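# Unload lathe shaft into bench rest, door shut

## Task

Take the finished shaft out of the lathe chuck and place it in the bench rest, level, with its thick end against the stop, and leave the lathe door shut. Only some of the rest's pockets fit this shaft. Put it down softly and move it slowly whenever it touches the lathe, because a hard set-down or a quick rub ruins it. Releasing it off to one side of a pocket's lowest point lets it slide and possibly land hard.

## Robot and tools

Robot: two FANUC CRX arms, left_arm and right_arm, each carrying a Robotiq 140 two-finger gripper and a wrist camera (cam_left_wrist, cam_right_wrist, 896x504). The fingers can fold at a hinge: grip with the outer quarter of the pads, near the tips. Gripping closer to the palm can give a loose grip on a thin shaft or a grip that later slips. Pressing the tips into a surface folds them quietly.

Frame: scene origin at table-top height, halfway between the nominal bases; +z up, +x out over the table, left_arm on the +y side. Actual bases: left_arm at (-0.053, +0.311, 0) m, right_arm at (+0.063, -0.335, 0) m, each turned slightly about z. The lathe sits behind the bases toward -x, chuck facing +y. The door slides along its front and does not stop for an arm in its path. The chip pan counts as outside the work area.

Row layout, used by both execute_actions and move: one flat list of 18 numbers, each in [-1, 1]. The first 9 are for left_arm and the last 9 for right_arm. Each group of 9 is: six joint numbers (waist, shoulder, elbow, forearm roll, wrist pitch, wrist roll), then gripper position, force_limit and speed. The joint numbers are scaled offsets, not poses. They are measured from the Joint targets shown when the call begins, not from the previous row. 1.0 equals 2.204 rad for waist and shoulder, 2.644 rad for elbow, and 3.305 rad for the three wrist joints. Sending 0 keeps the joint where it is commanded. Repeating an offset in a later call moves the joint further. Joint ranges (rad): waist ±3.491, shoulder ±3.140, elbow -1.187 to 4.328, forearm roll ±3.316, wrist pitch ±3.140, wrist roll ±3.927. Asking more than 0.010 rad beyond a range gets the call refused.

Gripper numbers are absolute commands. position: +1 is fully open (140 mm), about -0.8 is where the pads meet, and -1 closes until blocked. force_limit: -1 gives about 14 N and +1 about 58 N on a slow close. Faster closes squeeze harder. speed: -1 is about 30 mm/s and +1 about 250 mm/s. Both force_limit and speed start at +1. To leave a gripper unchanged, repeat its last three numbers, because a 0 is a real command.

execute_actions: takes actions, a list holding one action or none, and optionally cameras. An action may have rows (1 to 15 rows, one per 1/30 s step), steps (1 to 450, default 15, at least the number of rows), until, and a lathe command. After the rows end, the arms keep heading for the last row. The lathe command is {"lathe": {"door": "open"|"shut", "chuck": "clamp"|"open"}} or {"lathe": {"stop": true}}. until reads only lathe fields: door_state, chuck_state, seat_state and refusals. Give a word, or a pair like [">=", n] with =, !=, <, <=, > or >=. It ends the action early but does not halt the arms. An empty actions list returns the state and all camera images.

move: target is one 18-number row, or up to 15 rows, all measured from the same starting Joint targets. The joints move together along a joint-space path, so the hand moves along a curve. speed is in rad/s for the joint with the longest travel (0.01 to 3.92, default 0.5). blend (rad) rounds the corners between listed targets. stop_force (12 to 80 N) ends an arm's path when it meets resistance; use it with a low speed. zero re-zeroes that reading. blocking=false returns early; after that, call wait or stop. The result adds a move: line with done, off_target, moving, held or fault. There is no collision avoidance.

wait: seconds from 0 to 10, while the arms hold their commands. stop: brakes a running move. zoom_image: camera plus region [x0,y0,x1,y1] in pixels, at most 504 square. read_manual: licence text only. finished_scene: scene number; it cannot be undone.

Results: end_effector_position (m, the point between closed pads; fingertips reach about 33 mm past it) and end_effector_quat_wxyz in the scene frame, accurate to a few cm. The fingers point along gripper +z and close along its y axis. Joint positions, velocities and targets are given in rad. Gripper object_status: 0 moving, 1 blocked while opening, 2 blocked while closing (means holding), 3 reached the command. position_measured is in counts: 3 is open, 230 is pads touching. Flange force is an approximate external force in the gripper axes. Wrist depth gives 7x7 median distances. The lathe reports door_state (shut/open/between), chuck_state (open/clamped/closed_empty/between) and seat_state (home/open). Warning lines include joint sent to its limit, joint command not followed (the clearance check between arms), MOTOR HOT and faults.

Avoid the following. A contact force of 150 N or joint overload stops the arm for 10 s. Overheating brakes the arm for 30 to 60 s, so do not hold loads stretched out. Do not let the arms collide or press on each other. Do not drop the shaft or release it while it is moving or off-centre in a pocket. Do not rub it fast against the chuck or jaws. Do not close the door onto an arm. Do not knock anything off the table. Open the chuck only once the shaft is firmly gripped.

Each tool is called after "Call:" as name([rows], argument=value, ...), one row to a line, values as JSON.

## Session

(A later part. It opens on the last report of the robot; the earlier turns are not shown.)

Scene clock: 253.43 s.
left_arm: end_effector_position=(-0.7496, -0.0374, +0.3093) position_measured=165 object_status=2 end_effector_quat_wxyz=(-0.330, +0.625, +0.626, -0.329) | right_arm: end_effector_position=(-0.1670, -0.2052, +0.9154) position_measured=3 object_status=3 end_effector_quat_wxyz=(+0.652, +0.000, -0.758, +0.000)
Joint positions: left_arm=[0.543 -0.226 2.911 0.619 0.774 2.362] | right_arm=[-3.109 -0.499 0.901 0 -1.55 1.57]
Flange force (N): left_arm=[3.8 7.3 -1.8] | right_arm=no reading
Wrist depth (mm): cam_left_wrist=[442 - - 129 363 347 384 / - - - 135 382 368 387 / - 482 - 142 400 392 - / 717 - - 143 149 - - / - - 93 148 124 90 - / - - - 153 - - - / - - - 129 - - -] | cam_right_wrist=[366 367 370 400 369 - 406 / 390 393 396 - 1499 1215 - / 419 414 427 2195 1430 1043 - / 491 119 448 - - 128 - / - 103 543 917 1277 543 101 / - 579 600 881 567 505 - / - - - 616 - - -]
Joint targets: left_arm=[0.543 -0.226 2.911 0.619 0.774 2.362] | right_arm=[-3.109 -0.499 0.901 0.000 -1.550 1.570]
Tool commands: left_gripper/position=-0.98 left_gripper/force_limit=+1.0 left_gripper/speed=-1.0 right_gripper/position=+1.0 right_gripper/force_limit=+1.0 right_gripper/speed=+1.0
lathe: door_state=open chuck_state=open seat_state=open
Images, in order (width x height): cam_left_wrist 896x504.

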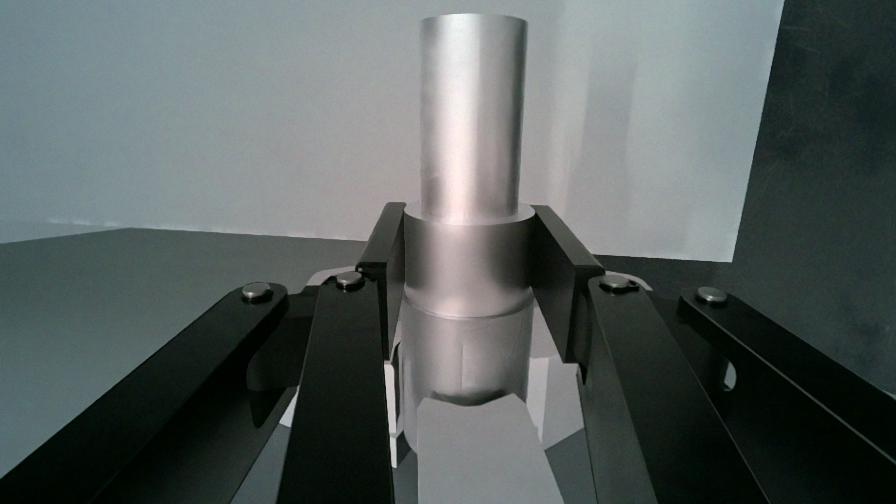

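Call:
move([
  [-0.01722,0.01434,0.01676,-0.00762,-0.00972,0.01055,-0.98,1,-1,0,0,0,0,0,0,1,1,1],
  [-0.04474,0.03463,0.04078,-0.02152,-0.02443,0.02938,-0.98,1,-1,0,0,0,0,0,0,1,1,1],
], speed=[0.02,0.02], blend=[0.005,0], cameras=["all"])

Call:
zoom_image(camera="cam_right_wrist", region=[430, 310, 600, 450])

Scene clock: 280.13 s.
left_arm: end_effector_position=(-0.7497, +0.0125, +0.3095) position_measured=165 object_status=2 end_effector_quat_wxyz=(-0.330, +0.625, +0.626, -0.329) | right_arm: end_effector_position=(-0.1670, -0.2052, +0.9154) position_measured=3 object_status=3 end_effector_quat_wxyz=(+0.652, +0.000, -0.758, +0.000)
Joint positions: left_arm=[0.444 -0.15 3.018 0.548 0.693 2.459] | right_arm=[-3.109 -0.499 0.901 0 -1.55 1.57]
Flange force (N): left_arm=[6.8 13.8 -3.9] | right_arm=no reading
Wrist depth (mm): cam_left_wrist=[- - 416 129 363 - 392 / 477 - 439 135 363 - 404 / 522 473 459 142 - - 417 / - 488 473 143 149 397 - / - - 93 148 124 90 - / - - - 158 - - - / - - - 197 - - -] | cam_right_wrist=[368 367 370 395 397 - 411 / 389 395 397 - - - - / 412 426 429 1813 - 989 1472 / 491 120 463 - - 128 900 / - 103 526 891 - 562 101 / - 609 616 884 887 552 - / - - 697 775 - 1197 -]
Joint targets: left_arm=[0.444 -0.150 3.019 0.548 0.693 2.459] | right_arm=[-3.109 -0.499 0.901 0.000 -1.550 1.570]
lathe: door_state=open chuck_state=open seat_state=open
move: done

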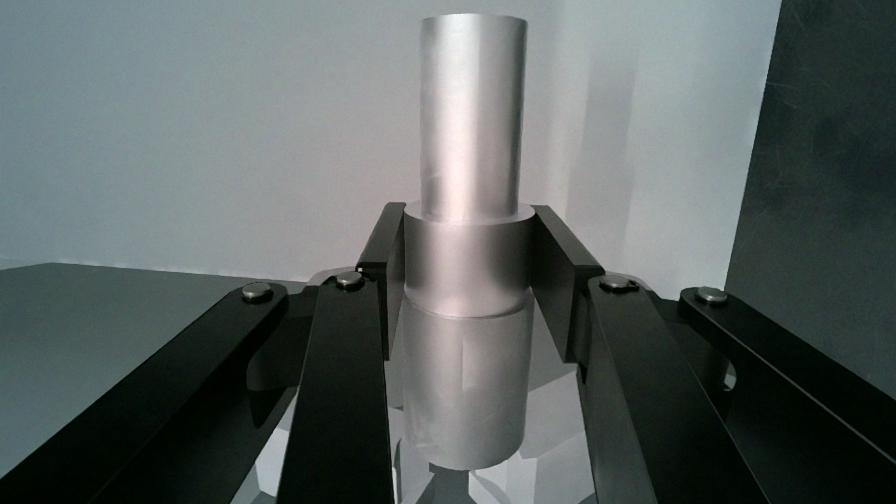

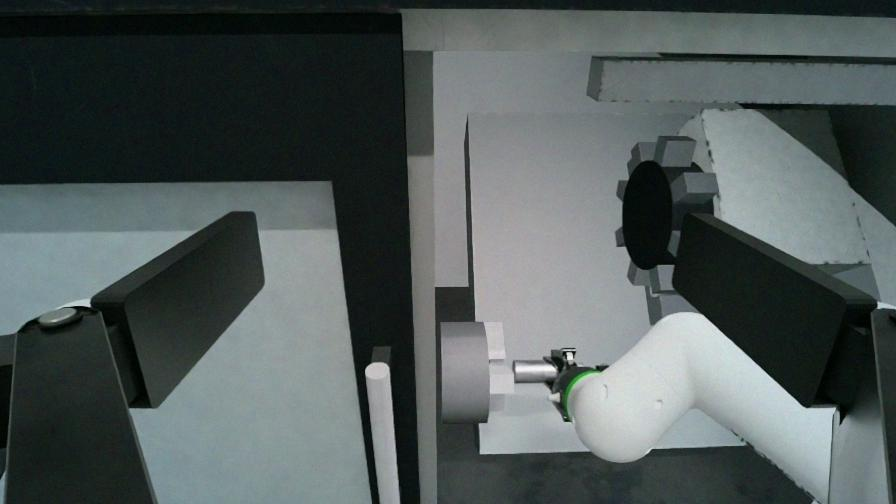

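Scaled by 2.965 from the camera's 896x504 image, which has a finer 1280x720 frame.

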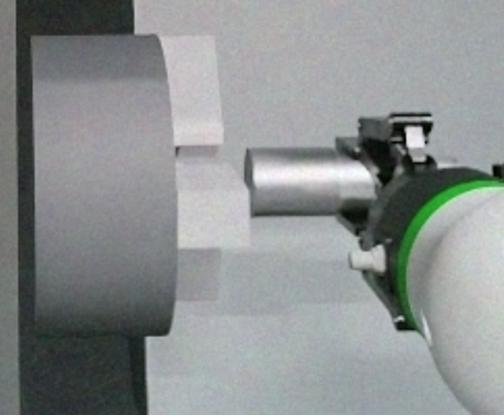

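Call:
move([
  [-0.02985,0.01928,0.02376,-0.01733,-0.01524,0.0229,-0.98,1,-1,0,0,0,0,0,0,1,1,1],
  [0.0676,0.1996,0.0367,-0.0051,0.1117,0.0185,-0.98,1,-1,0,0,0,0,0,0,1,1,1],
], speed=[0.03,0.25], blend=[0.005,0], cameras=["all"])

Scene clock: 306.33 s.
left_arm: end_effector_position=(-0.5508, +0.0503, +0.4476) position_measured=165 object_status=2 end_effector_quat_wxyz=(-0.330, +0.625, +0.625, -0.329) | right_arm: end_effector_position=(-0.1670, -0.2052, +0.9154) position_measured=3 object_status=3 end_effector_quat_wxyz=(+0.652, +0.000, -0.758, +0.000)
Joint positions: left_arm=[0.593 0.29 3.116 0.531 1.062 2.52] | right_arm=[-3.109 -0.499 0.901 0 -1.55 1.57]
Flange force (N): left_arm=[3.7 14.3 0.3] | right_arm=no reading
Wrist depth (mm): cam_left_wrist=[754 - 645 129 - 576 484 / 697 - 689 135 607 - 474 / - - 727 142 635 - 501 / - - - 142 144 - - / - - 93 148 124 90 - / - - - 158 - - - / - - - 372 - - -] | cam_right_wrist=[362 366 370 370 - - 420 / 389 393 399 - - - 1034 / 407 421 423 - - 981 1043 / - 119 470 521 - 128 - / - 96 518 881 - - 101 / - - - 891 734 460 - / - 707 - 1209 1209 369 -]
Joint targets: left_arm=[0.593 0.290 3.116 0.531 1.062 2.520] | right_arm=[-3.109 -0.499 0.901 0.000 -1.550 1.570]
lathe: door_state=open chuck_state=open seat_state=open
move: done

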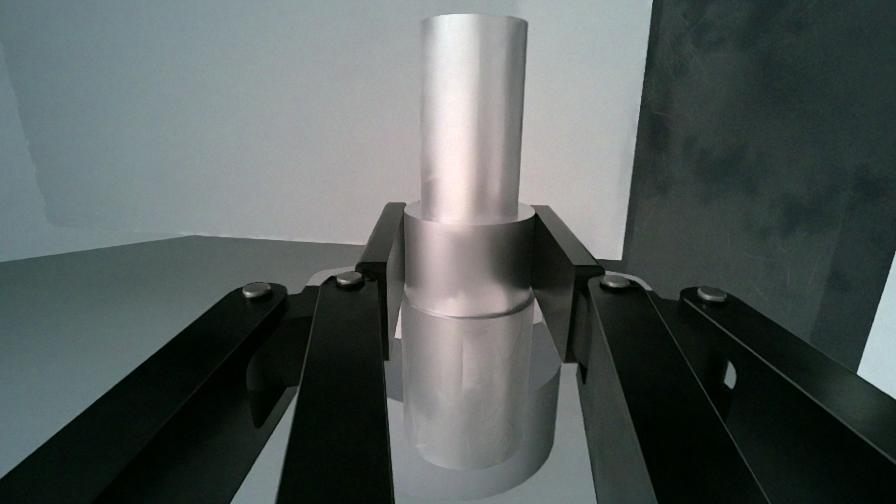

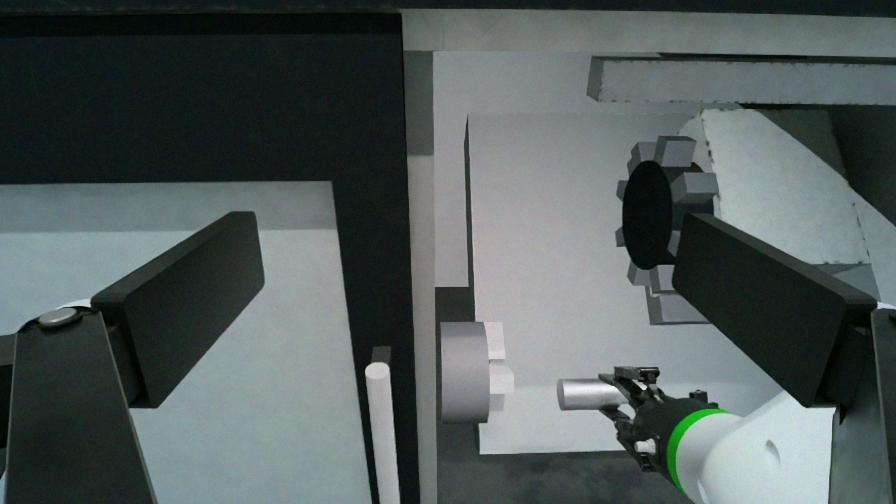

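Call:
move([
  [0,0.0272,-0.2897,0,0.2082,0,-0.98,1,-1,0,0,0,0,0,0,1,1,1],
  [-0.2328,0.0213,-0.9762,-0.1607,-0.8566,0.1881,-0.98,1,-1,0,0,0,0,0,0,1,1,1],
], speed=[0.5,0.8], blend=[0.1,0], cameras=["cam_left_wrist"])

Call:
execute_actions([
  {"lathe":{"door":"shut"},"steps":1},
])

Scene clock: 316.00 s.
left_arm: end_effector_position=(+0.5099, +0.2101, +0.2997) position_measured=165 object_status=2 end_effector_quat_wxyz=(+0.000, +0.689, +0.725, +0.000) | right_arm: end_effector_position=(-0.1670, -0.2052, +0.9154) position_measured=3 object_status=3 end_effector_quat_wxyz=(+0.652, +0.000, -0.758, +0.000)
Joint positions: left_arm=[0.08 0.337 0.534 0 -1.769 3.142] | right_arm=[-3.109 -0.499 0.901 0 -1.55 1.57]
Flange force (N): left_arm=[2.2 3.1 6.7] | right_arm=no reading
Wrist depth (mm): cam_left_wrist=[590 - 381 128 376 - - / 622 405 399 135 395 392 - / 1283 433 422 142 423 420 - / 1270 1214 442 142 150 477 - / - - 93 149 124 90 - / - - - 158 - - - / - - - 163 - - -] | cam_right_wrist=[367 366 371 - - 411 408 / 389 393 399 1438 - - - / 414 417 423 - 1455 966 - / - 119 497 1227 1375 137 974 / - 96 543 897 1283 1290 101 / - 606 602 866 - 1331 - / - - - 650 1535 - -]
Joint targets: left_arm=[0.080 0.337 0.534 0.000 -1.769 3.142] | right_arm=[-3.109 -0.499 0.901 0.000 -1.550 1.570]
lathe: door_state=open chuck_state=open seat_state=open
move: done
Images, in order (width x height): cam_left_wrist 896x504.

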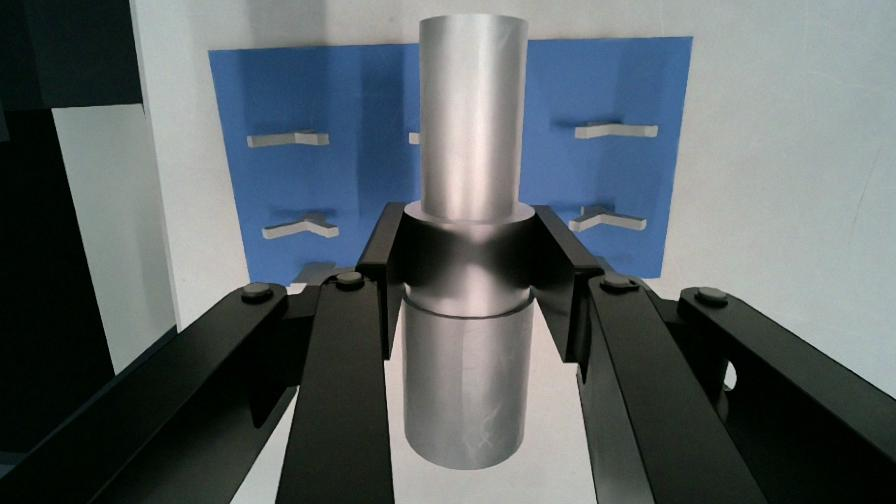

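Scene clock: 316.23 s.
left_arm: end_effector_position=(+0.5099, +0.2101, +0.2997) position_measured=165 object_status=2 end_effector_quat_wxyz=(+0.000, +0.689, +0.725, +0.000) | right_arm: end_effector_position=(-0.1670, -0.2052, +0.9154) position_measured=3 object_status=3 end_effector_quat_wxyz=(+0.652, +0.000, -0.758, +0.000)
Joint positions: left_arm=[0.08 0.337 0.534 0 -1.769 3.142] | right_arm=[-3.109 -0.499 0.901 0 -1.55 1.57]
Flange force (N): left_arm=[2.4 3.1 7.0] | right_arm=no reading
Wrist depth (mm): cam_left_wrist=[- 381 376 129 384 - - / 1092 410 395 135 395 408 - / 1180 439 424 142 423 411 420 / 1214 - 441 142 150 - 457 / - - 93 148 124 90 - / - - - 158 - - - / - - - 163 - - -] | cam_right_wrist=[363 367 370 373 404 415 412 / 389 392 397 401 1464 - - / 421 421 416 438 1375 1043 - / 480 120 - 471 - 128 - / - 103 - 528 1148 1290 101 / - 629 621 593 1227 1258 - / - 643 703 634 1270 1227 -]
Joint targets: left_arm=[0.080 0.337 0.534 0.000 -1.769 3.142] | right_arm=[-3.109 -0.499 0.901 0.000 -1.550 1.570]
Tool commands: left_gripper/position=-0.98 left_gripper/force_limit=+1.0 left_gripper/speed=-1.0 right_gripper/position=+1.0 right_gripper/force_limit=+1.0 right_gripper/speed=+1.0
lathe: door_state=between chuck_state=open seat_state=open

Call:
zoom_image(camera="cam_left_wrist", region=[200, 20, 420, 300])

Call:
zoom_image(camera="cam_left_wrist", region=[520, 20, 740, 300])

Scaled by 1.800 from the camera's 896x504 image, which has a finer 1280x720 frame.
This view is cut from an older image: the scene may have changed since it was taken.

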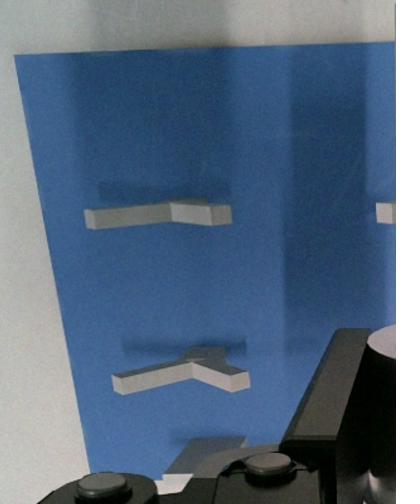

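Scaled by 1.800 from the camera's 896x504 image, which has a finer 1280x720 frame.
This view is cut from an older image: the scene may have changed since it was taken.

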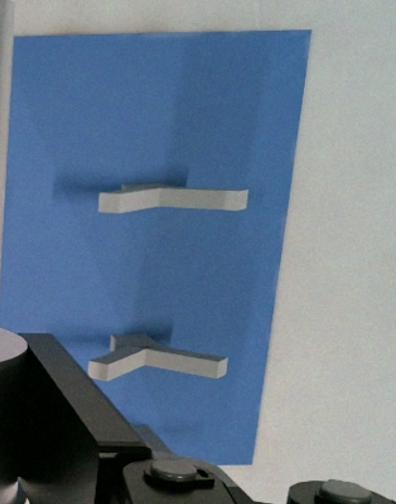

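Call:
move(target=[-0.0017,-0.0057,-0.1385,0,0.1074,0.0098,-0.98,1,-1,0,0,0,0,0,0,1,1,1], speed=0.15, cameras=["cam_left_wrist"])

Call:
zoom_image(camera="cam_left_wrist", region=[320, 0, 640, 260])

Scene clock: 343.80 s.
left_arm: end_effector_position=(+0.5082, +0.2079, +0.1501) position_measured=165 object_status=2 end_effector_quat_wxyz=(+0.000, +0.678, +0.735, +0.000) | right_arm: end_effector_position=(-0.1670, -0.2052, +0.9154) position_measured=3 object_status=3 end_effector_quat_wxyz=(+0.652, +0.000, -0.758, +0.000)
Joint positions: left_arm=[0.076 0.324 0.168 0 -1.414 3.174] | right_arm=[-3.109 -0.499 0.901 0 -1.55 1.57]
Flange force (N): left_arm=[2.1 3.1 7.4] | right_arm=no reading
Wrist depth (mm): cam_left_wrist=[- 247 248 129 245 246 246 / - 257 257 135 256 256 259 / - 273 268 142 271 270 - / - 286 282 142 150 285 - / - - 93 148 124 93 - / - - - 158 - - - / - - - 164 - - -] | cam_right_wrist=[- 399 377 375 379 383 385 / - - 408 400 406 410 411 / - - 434 432 429 436 451 / - 119 499 1345 - 128 - / - 96 - 917 1303 1277 101 / - - - 875 - - - / - 667 - 1143 1215 - -]
Joint targets: left_arm=[0.076 0.324 0.168 0.000 -1.414 3.174] | right_arm=[-3.109 -0.499 0.901 0.000 -1.550 1.570]
lathe: door_state=shut chuck_state=open seat_state=open
move: done
Images, in order (width x height): cam_left_wrist 896x504.

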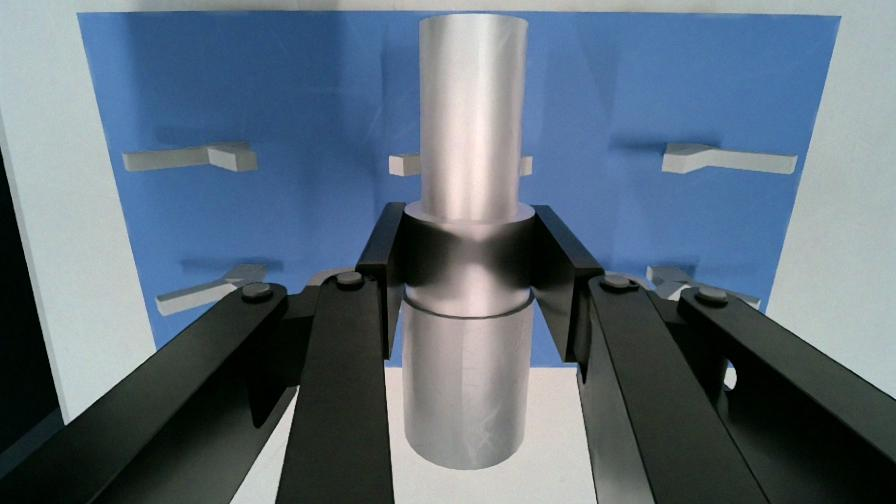

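Scaled by 1.575 from the camera's 896x504 image, which has a finer 1280x720 frame.

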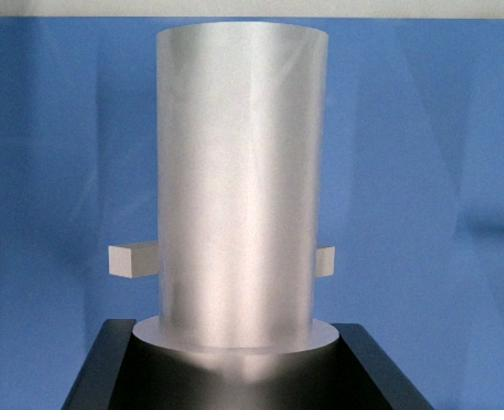

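Call:
move(target=[0.0001,0.0044,-0.0238,0,0.022,0,-0.98,1,-1,0,0,0,0,0,0,1,1,1], speed=0.06, cameras=["cam_left_wrist"])

Call:
zoom_image(camera="cam_left_wrist", region=[320, 0, 640, 260])

Call:
zoom_image(camera="cam_left_wrist", region=[300, 250, 640, 504])

Scene clock: 360.50 s.
left_arm: end_effector_position=(+0.5060, +0.2079, +0.1182) position_measured=165 object_status=2 end_effector_quat_wxyz=(+0.000, +0.678, +0.735, +0.000) | right_arm: end_effector_position=(-0.1670, -0.2052, +0.9154) position_measured=3 object_status=3 end_effector_quat_wxyz=(+0.652, +0.000, -0.758, +0.000)
Joint positions: left_arm=[0.076 0.334 0.105 0 -1.341 3.174] | right_arm=[-3.109 -0.499 0.901 0 -1.55 1.57]
Flange force (N): left_arm=[2.5 2.2 8.2] | right_arm=no reading
Wrist depth (mm): cam_left_wrist=[215 215 215 134 215 215 214 / 226 226 226 136 226 226 225 / 234 238 238 142 235 238 234 / 254 252 249 142 150 252 251 / - - 93 149 124 93 - / - - - 158 - - - / - - - 167 - - -] | cam_right_wrist=[- - 375 375 376 380 386 / 426 421 - 400 407 408 414 / - 434 419 434 440 438 439 / 491 119 464 488 1438 128 - / - 96 - 920 1277 - 101 / - - - 878 1258 1215 - / - - - 626 1270 1233 -]
Joint targets: left_arm=[0.076 0.334 0.105 0.000 -1.341 3.174] | right_arm=[-3.109 -0.499 0.901 0.000 -1.550 1.570]
lathe: door_state=shut chuck_state=open seat_state=open
move: done
Images, in order (width x height): cam_left_wrist 896x504.

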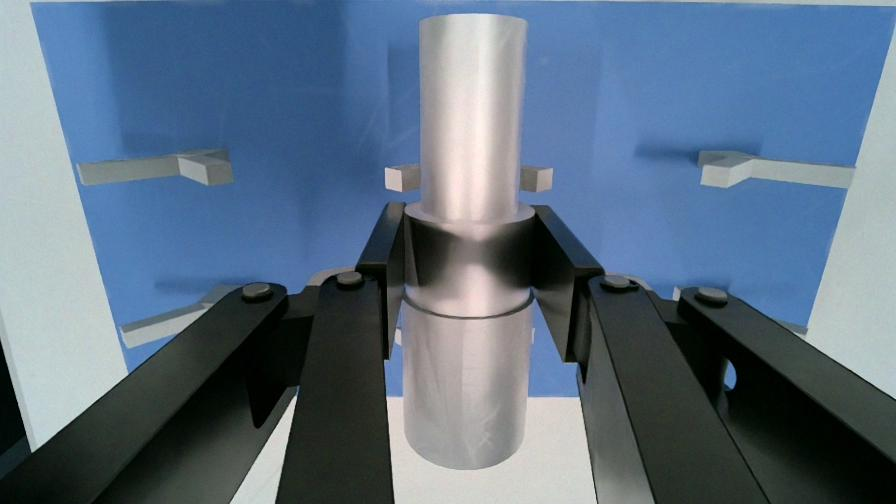

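Scaled by 1.575 from the camera's 896x504 image, which has a finer 1280x720 frame.

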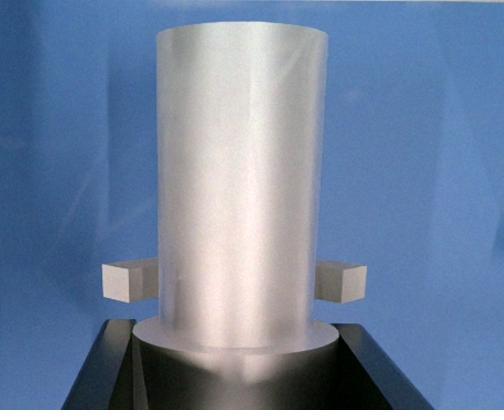

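Scaled by 1.482 from the camera's 896x504 image, which has a finer 1280x720 frame.

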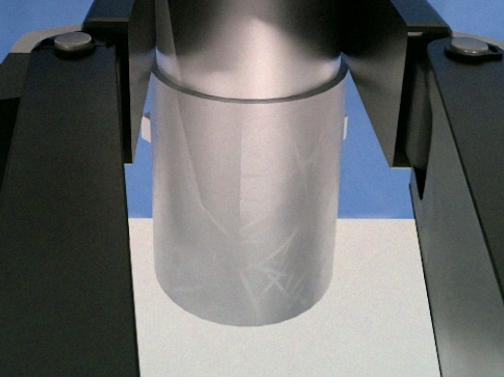

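Call:
move(target=[0,0.0034,-0.0035,0,0.0051,0.0025,-0.98,1,-1,0,0,0,0,0,0,1,1,1], speed=0.03, cameras=["cam_left_wrist"])

Call:
zoom_image(camera="cam_left_wrist", region=[340, 130, 600, 370])

Scene clock: 373.53 s.
left_arm: end_effector_position=(+0.5073, +0.2080, +0.1102) position_measured=165 object_status=2 end_effector_quat_wxyz=(+0.000, +0.675, +0.738, +0.000) | right_arm: end_effector_position=(-0.1670, -0.2052, +0.9154) position_measured=3 object_status=3 end_effector_quat_wxyz=(+0.652, +0.000, -0.758, +0.000)
Joint positions: left_arm=[0.076 0.342 0.096 0 -1.325 3.183] | right_arm=[-3.109 -0.499 0.901 0 -1.55 1.57]
Flange force (N): left_arm=[2.0 3.7 7.4] | right_arm=no reading
Wrist depth (mm): cam_left_wrist=[207 208 208 133 207 208 207 / 218 218 218 136 218 218 218 / 226 230 230 143 227 227 226 / 244 246 241 142 149 243 241 / 268 - 93 148 123 93 264 / - - - 158 - - - / - - - 163 - - -] | cam_right_wrist=[393 395 367 376 377 379 384 / - - 406 402 405 408 414 / 455 - 458 429 1164 439 445 / - 119 481 479 - 137 910 / - 96 506 937 - - 101 / - - 606 866 - 1117 - / - - 728 678 1297 1251 -]
Joint targets: left_arm=[0.076 0.342 0.096 0.000 -1.325 3.183] | right_arm=[-3.109 -0.499 0.901 0.000 -1.550 1.570]
lathe: door_state=shut chuck_state=open seat_state=open
move: done
Images, in order (width x height): cam_left_wrist 896x504.

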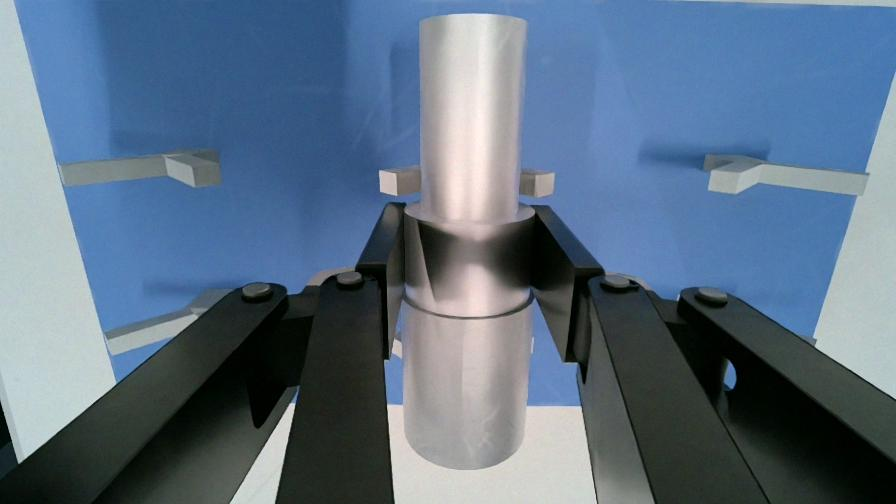

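Scaled by 1.938 from the camera's 896x504 image, which has a finer 1280x720 frame.

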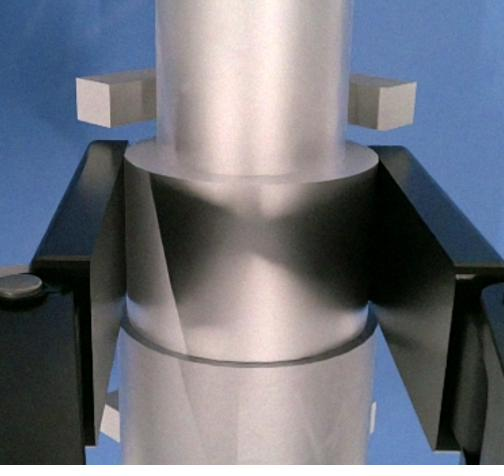

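Call:
move(target=[-0.02441,0.00985,0.01101,0,-0.00224,0.01628,-0.98,1,-1,0,0,0,0,0,0,1,1,1], speed=0.008, stop_force=12, cameras=["cam_left_wrist"])

Call:
zoom_image(camera="cam_left_wrist", region=[340, 130, 600, 370])

speed must be a number from 0.01 to 3.92 (rad/s); nothing of the call was run

Scaled by 1.938 from the camera's 896x504 image, which has a finer 1280x720 frame.

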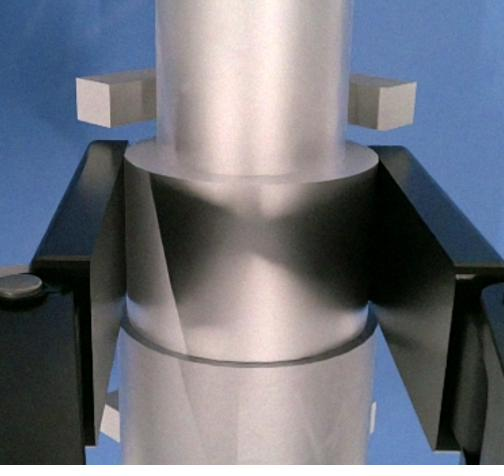

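Call:
move(target=[-0.02441,0.00985,0.01101,0,-0.00224,0.01628,-0.98,1,-1,0,0,0,0,0,0,1,1,1], speed=0.01, stop_force=12, cameras=["cam_left_wrist"])

Call:
zoom_image(camera="cam_left_wrist", region=[340, 130, 600, 370])

Scene clock: 384.67 s.
left_arm: end_effector_position=(+0.5100, +0.1780, +0.1101) position_measured=165 object_status=2 end_effector_quat_wxyz=(+0.000, +0.675, +0.738, +0.000) | right_arm: end_effector_position=(-0.1670, -0.2052, +0.9154) position_measured=3 object_status=3 end_effector_quat_wxyz=(+0.652, +0.000, -0.758, +0.000)
Joint positions: left_arm=[0.023 0.363 0.125 0 -1.332 3.236] | right_arm=[-3.109 -0.499 0.901 0 -1.55 1.57]
Flange force (N): left_arm=[2.0 3.5 7.7] | right_arm=no reading
Wrist depth (mm): cam_left_wrist=[207 208 208 134 208 207 207 / 218 219 218 136 216 218 216 / 230 230 230 142 230 230 231 / 243 239 240 142 149 241 242 / 260 - 93 148 123 93 260 / - - - 157 - - - / - - - 164 - - -] | cam_right_wrist=[- - 377 375 377 381 387 / - 440 425 402 408 408 413 / 459 - 458 417 424 441 434 / 495 119 492 473 - 128 917 / - 103 541 894 - - 101 / - 634 645 881 - - - / - 671 675 659 1290 1398 -]
Joint targets: left_arm=[0.023 0.363 0.125 0.000 -1.332 3.236] | right_arm=[-3.109 -0.499 0.901 0.000 -1.550 1.570]
lathe: door_state=shut chuck_state=open seat_state=open
move: done
Images, in order (width x height): cam_left_wrist 896x504.

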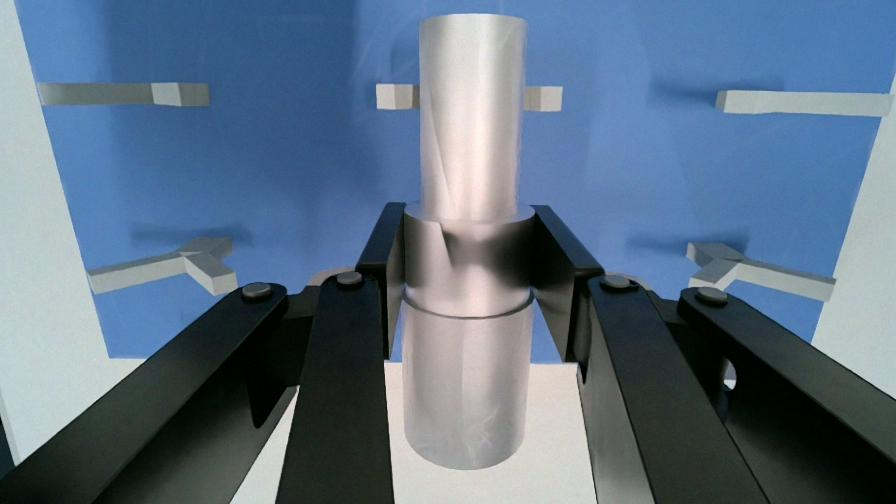

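Scaled by 1.938 from the camera's 896x504 image, which has a finer 1280x720 frame.

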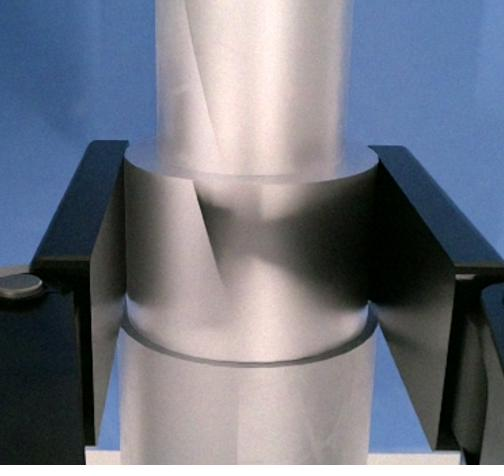

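Call:
move(target=[0.01379,-0.00554,-0.00624,0,0.0013,-0.0092,-0.98,1,-1,0,0,0,0,0,0,1,1,1], speed=0.03)

Call:
move(target=[0,0.00458,-0.00938,0,0.01056,0,-0.98,1,-1,0,0,0,0,0,0,1,1,1], speed=0.01, stop_force=12, cameras=["cam_left_wrist"])

Call:
zoom_image(camera="cam_left_wrist", region=[340, 60, 600, 370])

Scene clock: 396.60 s.
left_arm: end_effector_position=(+0.5087, +0.1950, +0.1101) position_measured=165 object_status=2 end_effector_quat_wxyz=(+0.000, +0.675, +0.738, +0.000) | right_arm: end_effector_position=(-0.1670, -0.2052, +0.9154) position_measured=3 object_status=3 end_effector_quat_wxyz=(+0.652, +0.000, -0.758, +0.000)
Joint positions: left_arm=[0.053 0.351 0.108 0 -1.328 3.206] | right_arm=[-3.109 -0.499 0.901 0 -1.55 1.57]
Flange force (N): left_arm=[0.3 2.5 8.3] | right_arm=no reading
Wrist depth (mm): cam_left_wrist=[207 207 208 133 208 207 207 / 216 216 219 136 216 218 216 / 230 230 231 142 229 230 229 / 243 243 240 142 150 240 242 / 269 - 93 148 124 93 253 / - - - 158 - - - / - - - 166 - - -] | cam_right_wrist=[404 - 371 373 377 383 385 / - - - 400 404 409 412 / 468 479 469 426 427 437 432 / 479 119 448 450 - 128 - / - 96 526 913 1317 - 101 / - 621 592 881 1251 - - / - 676 - 1186 1203 - -]
Joint targets: left_arm=[0.053 0.351 0.108 0.000 -1.328 3.206] | right_arm=[-3.109 -0.499 0.901 0.000 -1.550 1.570]
lathe: door_state=shut chuck_state=open seat_state=open
move: done

Scene clock: 399.13 s.
left_arm: end_effector_position=(+0.5087, +0.1950, +0.1012) position_measured=165 object_status=2 end_effector_quat_wxyz=(+0.000, +0.675, +0.738, +0.000) | right_arm: end_effector_position=(-0.1670, -0.2052, +0.9154) position_measured=3 object_status=3 end_effector_quat_wxyz=(+0.652, +0.000, -0.758, +0.000)
Joint positions: left_arm=[0.053 0.357 0.094 0 -1.308 3.206] | right_arm=[-3.109 -0.499 0.901 0 -1.55 1.57]
Flange force (N): left_arm=[0.8 -6.9 -13.2] | right_arm=no reading
Wrist depth (mm): cam_left_wrist=[199 200 200 131 199 201 199 / 207 208 210 134 210 210 210 / 221 221 221 142 221 221 221 / 230 234 232 142 149 234 234 / - - 93 149 123 90 242 / - - - 160 - - - / - - - 169 - - -] | cam_right_wrist=[- 354 371 374 376 382 389 / 426 430 410 402 404 410 412 / 432 460 419 428 429 438 438 / - 119 477 489 - 128 1324 / - 111 542 913 1331 - 101 / - 613 - 884 - - - / - - - 673 1317 - -]
Joint targets: left_arm=[0.053 0.357 0.094 0.000 -1.308 3.206] | right_arm=[-3.109 -0.499 0.901 0.000 -1.550 1.570]
lathe: door_state=shut chuck_state=open seat_state=open
move: contact (left_arm); left_arm: the wrist pitch is farthest, 0.015 rad from its target
Images, in order (width x height): cam_left_wrist 896x504.

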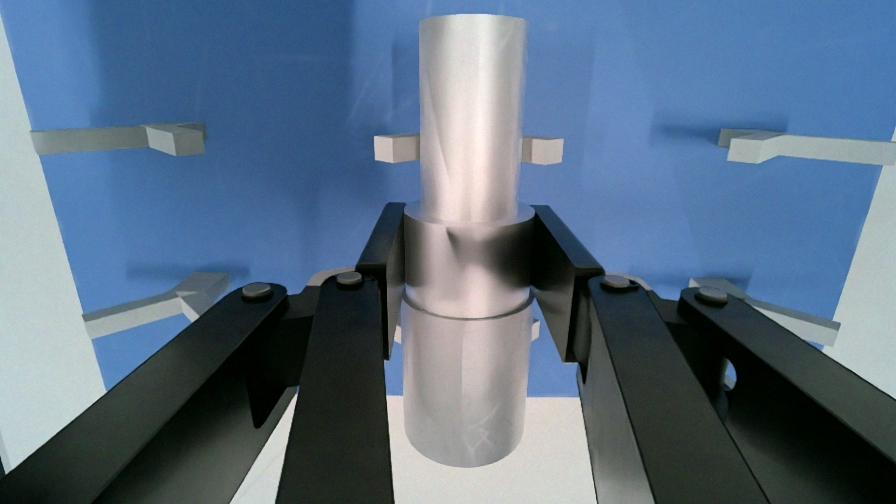

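Scaled by 1.626 from the camera's 896x504 image, which has a finer 1280x720 frame.

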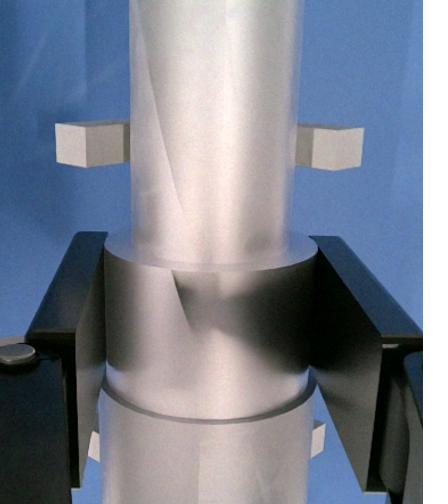

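Call:
move(target=[0,-0.00072,0.00147,0,-0.00165,0,-0.98,1,-1,0,0,0,0,0,0,1,1,1], speed=0.02)

Call:
move(target=[-0.01542,0.00619,0.00698,0,-0.00145,0.01029,-0.98,1,-1,0,0,0,0,0,0,1,1,1], speed=0.01, stop_force=12, cameras=["cam_left_wrist"])

Call:
zoom_image(camera="cam_left_wrist", region=[340, 40, 600, 370])

Scene clock: 404.97 s.
left_arm: end_effector_position=(+0.5087, +0.1950, +0.1037) position_measured=165 object_status=2 end_effector_quat_wxyz=(+0.000, +0.675, +0.738, +0.000) | right_arm: end_effector_position=(-0.1670, -0.2052, +0.9154) position_measured=3 object_status=3 end_effector_quat_wxyz=(+0.652, +0.000, -0.758, +0.000)
Joint positions: left_arm=[0.053 0.355 0.098 0 -1.314 3.206] | right_arm=[-3.109 -0.499 0.901 0 -1.55 1.57]
Flange force (N): left_arm=[2.3 2.1 8.4] | right_arm=no reading
Wrist depth (mm): cam_left_wrist=[201 204 202 131 202 202 201 / 210 210 212 135 210 212 212 / 224 224 223 142 223 223 224 / 236 236 234 143 149 236 239 / - - 93 149 124 90 248 / - - - 159 - - - / - - - 164 - - -] | cam_right_wrist=[- - 375 375 376 384 387 / - 427 410 403 404 410 411 / - - 456 434 432 435 426 / - 119 498 495 1283 128 - / - 103 - 884 - - 101 / - 603 573 869 - - - / - - - 678 1245 1164 -]
Joint targets: left_arm=[0.053 0.355 0.098 0.000 -1.314 3.206] | right_arm=[-3.109 -0.499 0.901 0.000 -1.550 1.570]
lathe: door_state=shut chuck_state=open seat_state=open
move: done

Scene clock: 408.13 s.
left_arm: end_effector_position=(+0.5098, +0.1818, +0.1038) position_measured=165 object_status=2 end_effector_quat_wxyz=(+0.000, +0.675, +0.738, +0.000) | right_arm: end_effector_position=(-0.1670, -0.2052, +0.9154) position_measured=3 object_status=3 end_effector_quat_wxyz=(+0.652, +0.000, -0.758, +0.000)
Joint positions: left_arm=[0.029 0.365 0.111 0 -1.317 3.23] | right_arm=[-3.109 -0.499 0.901 0 -1.55 1.57]
Flange force (N): left_arm=[18.9 2.4 1.6] | right_arm=no reading
Wrist depth (mm): cam_left_wrist=[202 204 202 128 202 201 202 / 210 212 213 135 210 212 209 / 224 224 224 142 223 224 224 / 232 234 233 142 149 234 241 / - - 93 148 124 90 252 / - - - 159 - - - / - - - 166 - - -] | cam_right_wrist=[395 - 368 374 381 380 387 / - - 396 402 406 407 412 / - 457 425 426 427 438 438 / - 120 461 491 - 137 970 / - 103 527 923 1414 - 101 / - 589 - 891 - - - / - 676 - 662 - 1360 -]
Joint targets: left_arm=[0.029 0.365 0.111 0.000 -1.317 3.230] | right_arm=[-3.109 -0.499 0.901 0.000 -1.550 1.570]
lathe: door_state=shut chuck_state=open seat_state=open
move: contact (left_arm)
Images, in order (width x height): cam_left_wrist 896x504.

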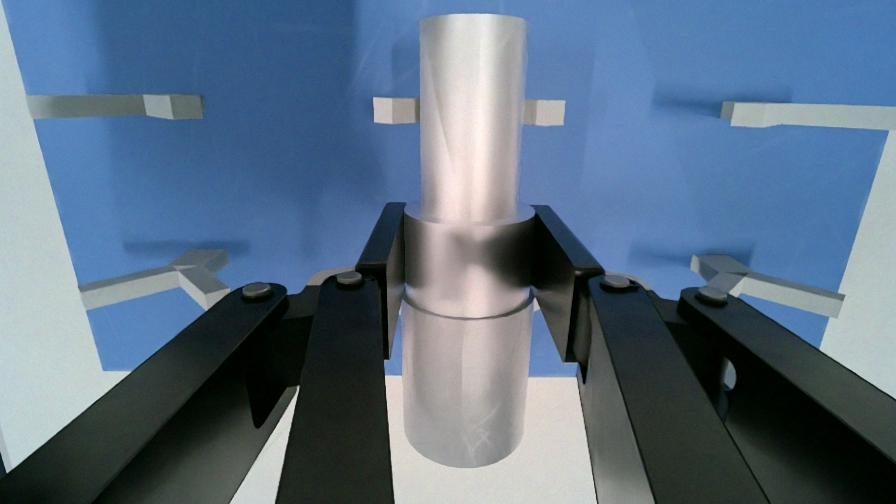

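Scaled by 1.527 from the camera's 896x504 image, which has a finer 1280x720 frame.

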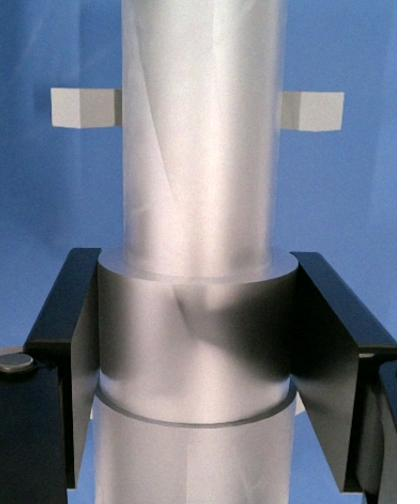

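Call:
move(target=[0.00025,-0.0001,-0.0001,0,0,-0.00016,-0.98,1,-1,0,0,0,0,0,0,1,1,1], speed=0.02)

Call:
move(target=[0,0.00145,-0.00293,0,0.0033,0,-0.98,1,-1,0,0,0,0,0,0,1,1,1], speed=0.01, stop_force=12, cameras=["cam_left_wrist"])

Call:
zoom_image(camera="cam_left_wrist", region=[340, 40, 600, 370])

Scene clock: 411.80 s.
left_arm: end_effector_position=(+0.5098, +0.1821, +0.1038) position_measured=165 object_status=2 end_effector_quat_wxyz=(+0.000, +0.675, +0.738, +0.000) | right_arm: end_effector_position=(-0.1670, -0.2052, +0.9154) position_measured=3 object_status=3 end_effector_quat_wxyz=(+0.652, +0.000, -0.758, +0.000)
Joint positions: left_arm=[0.03 0.364 0.111 0 -1.317 3.229] | right_arm=[-3.109 -0.499 0.901 0 -1.55 1.57]
Flange force (N): left_arm=[11.9 3.3 4.0] | right_arm=no reading
Wrist depth (mm): cam_left_wrist=[201 204 202 131 200 201 201 / 210 212 212 135 210 212 209 / 223 223 224 142 223 224 223 / 236 234 234 143 149 234 235 / 249 - 93 149 124 90 - / - - - 159 - - - / - - - 165 - - -] | cam_right_wrist=[395 398 383 374 376 381 386 / - 425 403 401 406 409 414 / - - 419 429 439 917 437 / - 119 481 479 - 136 978 / - 96 - 934 1324 - 101 / - 621 643 857 1164 1209 - / - 686 686 671 1138 1338 -]
Joint targets: left_arm=[0.030 0.364 0.111 0.000 -1.317 3.229] | right_arm=[-3.109 -0.499 0.901 0.000 -1.550 1.570]
lathe: door_state=shut chuck_state=open seat_state=open
move: done

Scene clock: 412.97 s.
left_arm: end_effector_position=(+0.5098, +0.1821, +0.1012) position_measured=165 object_status=2 end_effector_quat_wxyz=(+0.000, +0.675, +0.738, +0.000) | right_arm: end_effector_position=(-0.1670, -0.2052, +0.9154) position_measured=3 object_status=3 end_effector_quat_wxyz=(+0.652, +0.000, -0.758, +0.000)
Joint positions: left_arm=[0.03 0.366 0.107 0 -1.312 3.229] | right_arm=[-3.109 -0.499 0.901 0 -1.55 1.57]
Flange force (N): left_arm=[9.8 -4.3 -17.5] | right_arm=no reading
Wrist depth (mm): cam_left_wrist=[199 200 200 131 200 200 200 / 208 208 210 135 208 210 205 / 222 221 221 142 222 221 222 / 232 231 231 142 150 230 234 / - - 93 149 123 93 255 / - - - 159 - - - / - - - 165 - - -] | cam_right_wrist=[395 379 372 374 379 380 386 / - 429 404 402 407 409 413 / - 464 455 419 1390 913 966 / - 120 465 486 1422 137 959 / - 96 - 913 - - 101 / - - - 881 - - - / - - - 1209 1283 - -]
Joint targets: left_arm=[0.030 0.366 0.107 0.000 -1.312 3.229] | right_arm=[-3.109 -0.499 0.901 0.000 -1.550 1.570]
lathe: door_state=shut chuck_state=open seat_state=open
move: contact (left_arm)
Images, in order (width x height): cam_left_wrist 896x504.

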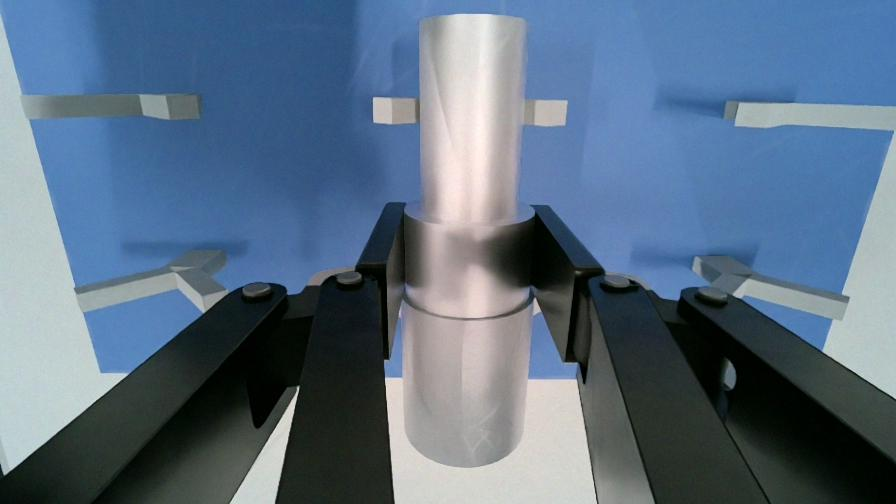

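Scaled by 1.527 from the camera's 896x504 image, which has a finer 1280x720 frame.

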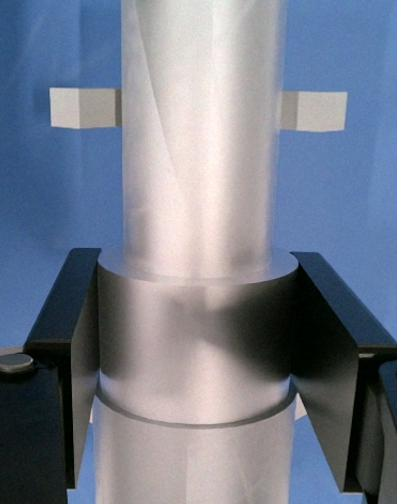

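Call:
move(target=[0,-0.00043,-0.00048,0,0.0001,0,-0.98,1,-1,0,0,0,0,0,0,1,1,1], speed=0.01)

Scene clock: 418.90 s.
left_arm: end_effector_position=(+0.5094, +0.1821, +0.1012) position_measured=165 object_status=2 end_effector_quat_wxyz=(+0.000, +0.675, +0.738, +0.000) | right_arm: end_effector_position=(-0.1670, -0.2052, +0.9154) position_measured=3 object_status=3 end_effector_quat_wxyz=(+0.652, +0.000, -0.758, +0.000)
Joint positions: left_arm=[0.03 0.365 0.106 0 -1.311 3.229] | right_arm=[-3.109 -0.499 0.901 0 -1.55 1.57]
Flange force (N): left_arm=[5.5 4.6 5.3] | right_arm=no reading
Wrist depth (mm): cam_left_wrist=[199 200 199 131 199 199 199 / 207 208 208 135 208 207 205 / 220 221 223 142 220 221 222 / 233 231 231 142 149 231 234 / - - 93 148 124 90 - / - - - 159 - - - / - - - 164 - - -] | cam_right_wrist=[- 387 378 374 378 384 387 / - - 426 400 406 408 413 / 438 483 463 433 429 934 444 / 488 120 496 487 1438 137 917 / - 102 542 959 1297 - 101 / - 621 577 903 - 1239 - / - 664 736 1209 1383 1233 -]
Joint targets: left_arm=[0.030 0.365 0.106 0.000 -1.311 3.229] | right_arm=[-3.109 -0.499 0.901 0.000 -1.550 1.570]
lathe: door_state=shut chuck_state=open seat_state=open
move: done

Call:
move(target=[0,0.00086,-0.00178,0,0.00198,0,-0.98,1,-1,0,0,0,0,0,0,1,1,1], speed=0.01, stop_force=12)

Scene clock: 421.47 s.
left_arm: end_effector_position=(+0.5094, +0.1821, +0.1009) position_measured=165 object_status=2 end_effector_quat_wxyz=(+0.000, +0.675, +0.738, +0.000) | right_arm: end_effector_position=(-0.1670, -0.2052, +0.9154) position_measured=3 object_status=3 end_effector_quat_wxyz=(+0.652, +0.000, -0.758, +0.000)
Joint positions: left_arm=[0.03 0.365 0.105 0 -1.31 3.229] | right_arm=[-3.109 -0.499 0.901 0 -1.55 1.57]
Flange force (N): left_arm=[8.2 -3.6 -13.3] | right_arm=no reading
Wrist depth (mm): cam_left_wrist=[199 200 199 131 199 200 199 / 208 207 210 135 207 210 205 / 221 221 221 142 221 223 221 / 232 231 231 143 150 231 233 / - - 93 149 123 93 248 / - - - 159 - - - / - - - 165 - - -] | cam_right_wrist=[- - 377 376 377 381 382 / - - 397 404 406 410 413 / 463 - 436 431 431 920 434 / 484 119 483 504 - 136 - / - 110 552 920 - 1283 101 / - 593 599 891 1303 1233 - / - 676 - 1209 1209 - -]
Joint targets: left_arm=[0.030 0.365 0.105 0.000 -1.310 3.229] | right_arm=[-3.109 -0.499 0.901 0.000 -1.550 1.570]
lathe: door_state=shut chuck_state=open seat_state=open
move: contact (left_arm)

Call:
move(target=[0,-0.00116,-0.00102,0,0.00005,0,-0.98,1,-1,0,0,0,0,0,0,1,1,1], speed=0.01)

Call:
move(target=[0,0.00086,-0.00178,0,0.00198,0,-0.98,1,-1,0,0,0,0,0,0,1,1,1], speed=0.01, stop_force=12)

Scene clock: 425.53 s.
left_arm: end_effector_position=(+0.5085, +0.1821, +0.1012) position_measured=165 object_status=2 end_effector_quat_wxyz=(+0.000, +0.675, +0.738, +0.000) | right_arm: end_effector_position=(-0.1670, -0.2052, +0.9154) position_measured=3 object_status=3 end_effector_quat_wxyz=(+0.652, +0.000, -0.758, +0.000)
Joint positions: left_arm=[0.03 0.363 0.102 0 -1.31 3.229] | right_arm=[-3.109 -0.499 0.901 0 -1.55 1.57]
Flange force (N): left_arm=[1.2 18.0 1.4] | right_arm=no reading
Wrist depth (mm): cam_left_wrist=[199 199 200 132 200 199 199 / 208 209 210 135 208 209 206 / 222 221 221 142 221 221 221 / 230 231 231 142 149 231 - / - - 93 149 124 93 251 / - - - 159 - - - / - - - 167 - - -] | cam_right_wrist=[- - 379 373 377 381 381 / - - 409 402 404 410 413 / - - 438 425 433 930 441 / - 119 488 483 1406 137 981 / - 103 - 927 1375 - 101 / - 621 612 881 1251 - - / - 630 - 682 - 1233 -]
Joint targets: left_arm=[0.030 0.363 0.102 0.000 -1.310 3.229] | right_arm=[-3.109 -0.499 0.901 0.000 -1.550 1.570]
lathe: door_state=shut chuck_state=open seat_state=open
move: done

Scene clock: 426.27 s.
left_arm: end_effector_position=(+0.5084, +0.1821, +0.1008) position_measured=165 object_status=2 end_effector_quat_wxyz=(+0.000, +0.675, +0.738, +0.000) | right_arm: end_effector_position=(-0.1670, -0.2052, +0.9154) position_measured=3 object_status=3 end_effector_quat_wxyz=(+0.652, +0.000, -0.758, +0.000)
Joint positions: left_arm=[0.03 0.363 0.102 0 -1.309 3.229] | right_arm=[-3.109 -0.499 0.901 0 -1.55 1.57]
Flange force (N): left_arm=[5.1 17.2 -18.2] | right_arm=no reading
Wrist depth (mm): cam_left_wrist=[199 200 199 131 199 199 199 / 207 210 210 135 208 210 205 / 221 221 221 142 222 221 221 / 233 231 231 142 149 232 233 / - - 93 148 124 93 199 / - - - 160 - - - / - - - 165 - - -] | cam_right_wrist=[- - 370 373 376 381 384 / 428 - 397 400 406 409 414 / - - 433 427 426 439 425 / - 119 - 455 1390 128 - / - 103 549 891 1345 - 101 / - - - 884 1203 - - / - 688 - 1209 - 1258 -]
Joint targets: left_arm=[0.030 0.363 0.102 0.000 -1.309 3.229] | right_arm=[-3.109 -0.499 0.901 0.000 -1.550 1.570]
lathe: door_state=shut chuck_state=open seat_state=open
move: contact (left_arm)

Call:
move(target=[0,0.00044,0.00085,0,-0.0005,0,-0.98,1,-1,0,0,0,0,0,0,1,1,1], speed=0.01)

Call:
move(target=[0,0.00086,-0.00178,0,0.00198,0,-0.98,1,-1,0,0,0,0,0,0,1,1,1], speed=0.01, stop_force=15)

Scene clock: 434.60 s.
left_arm: end_effector_position=(+0.5088, +0.1821, +0.1011) position_measured=165 object_status=2 end_effector_quat_wxyz=(+0.000, +0.675, +0.738, +0.000) | right_arm: end_effector_position=(-0.1670, -0.2052, +0.9154) position_measured=3 object_status=3 end_effector_quat_wxyz=(+0.652, +0.000, -0.758, +0.000)
Joint positions: left_arm=[0.03 0.364 0.104 0 -1.311 3.229] | right_arm=[-3.109 -0.499 0.901 0 -1.55 1.57]
Flange force (N): left_arm=[4.6 9.2 0.7] | right_arm=no reading
Wrist depth (mm): cam_left_wrist=[201 202 200 131 200 199 200 / 208 208 210 135 208 210 205 / 221 221 221 142 221 220 221 / 230 231 231 142 149 231 234 / - - 93 148 124 93 197 / - - - 159 - - - / - - - 166 - - -] | cam_right_wrist=[- 395 372 374 377 381 383 / - - 419 402 406 408 413 / - - 444 434 427 927 441 / - 119 497 480 - 128 930 / - 110 541 869 - - 101 / - 606 - 897 1164 - - / - 634 - 1221 - 1215 -]
Joint targets: left_arm=[0.030 0.364 0.104 0.000 -1.311 3.229] | right_arm=[-3.109 -0.499 0.901 0.000 -1.550 1.570]
lathe: door_state=shut chuck_state=open seat_state=open
move: done

Scene clock: 435.37 s.
left_arm: end_effector_position=(+0.5089, +0.1821, +0.1006) position_measured=165 object_status=2 end_effector_quat_wxyz=(+0.000, +0.675, +0.738, +0.000) | right_arm: end_effector_position=(-0.1670, -0.2052, +0.9154) position_measured=3 object_status=3 end_effector_quat_wxyz=(+0.652, +0.000, -0.758, +0.000)
Joint positions: left_arm=[0.03 0.364 0.103 0 -1.309 3.229] | right_arm=[-3.109 -0.499 0.901 0 -1.55 1.57]
Flange force (N): left_arm=[6.3 6.2 -22.4] | right_arm=no reading
Wrist depth (mm): cam_left_wrist=[199 199 199 131 199 199 199 / 207 210 210 135 207 210 206 / 220 221 221 142 220 220 221 / 233 231 230 142 149 231 233 / 248 - 93 148 124 93 247 / - - - 160 - - - / - - - 164 - - -] | cam_right_wrist=[- 390 389 372 378 381 384 / - 434 407 403 403 409 413 / 475 - 439 429 408 923 448 / - 119 479 476 - 137 927 / - 102 474 930 1310 - 101 / - 619 583 884 - - - / - - - 1203 1375 1215 -]
Joint targets: left_arm=[0.030 0.364 0.103 0.000 -1.309 3.229] | right_arm=[-3.109 -0.499 0.901 0.000 -1.550 1.570]
lathe: door_state=shut chuck_state=open seat_state=open
move: contact (left_arm)


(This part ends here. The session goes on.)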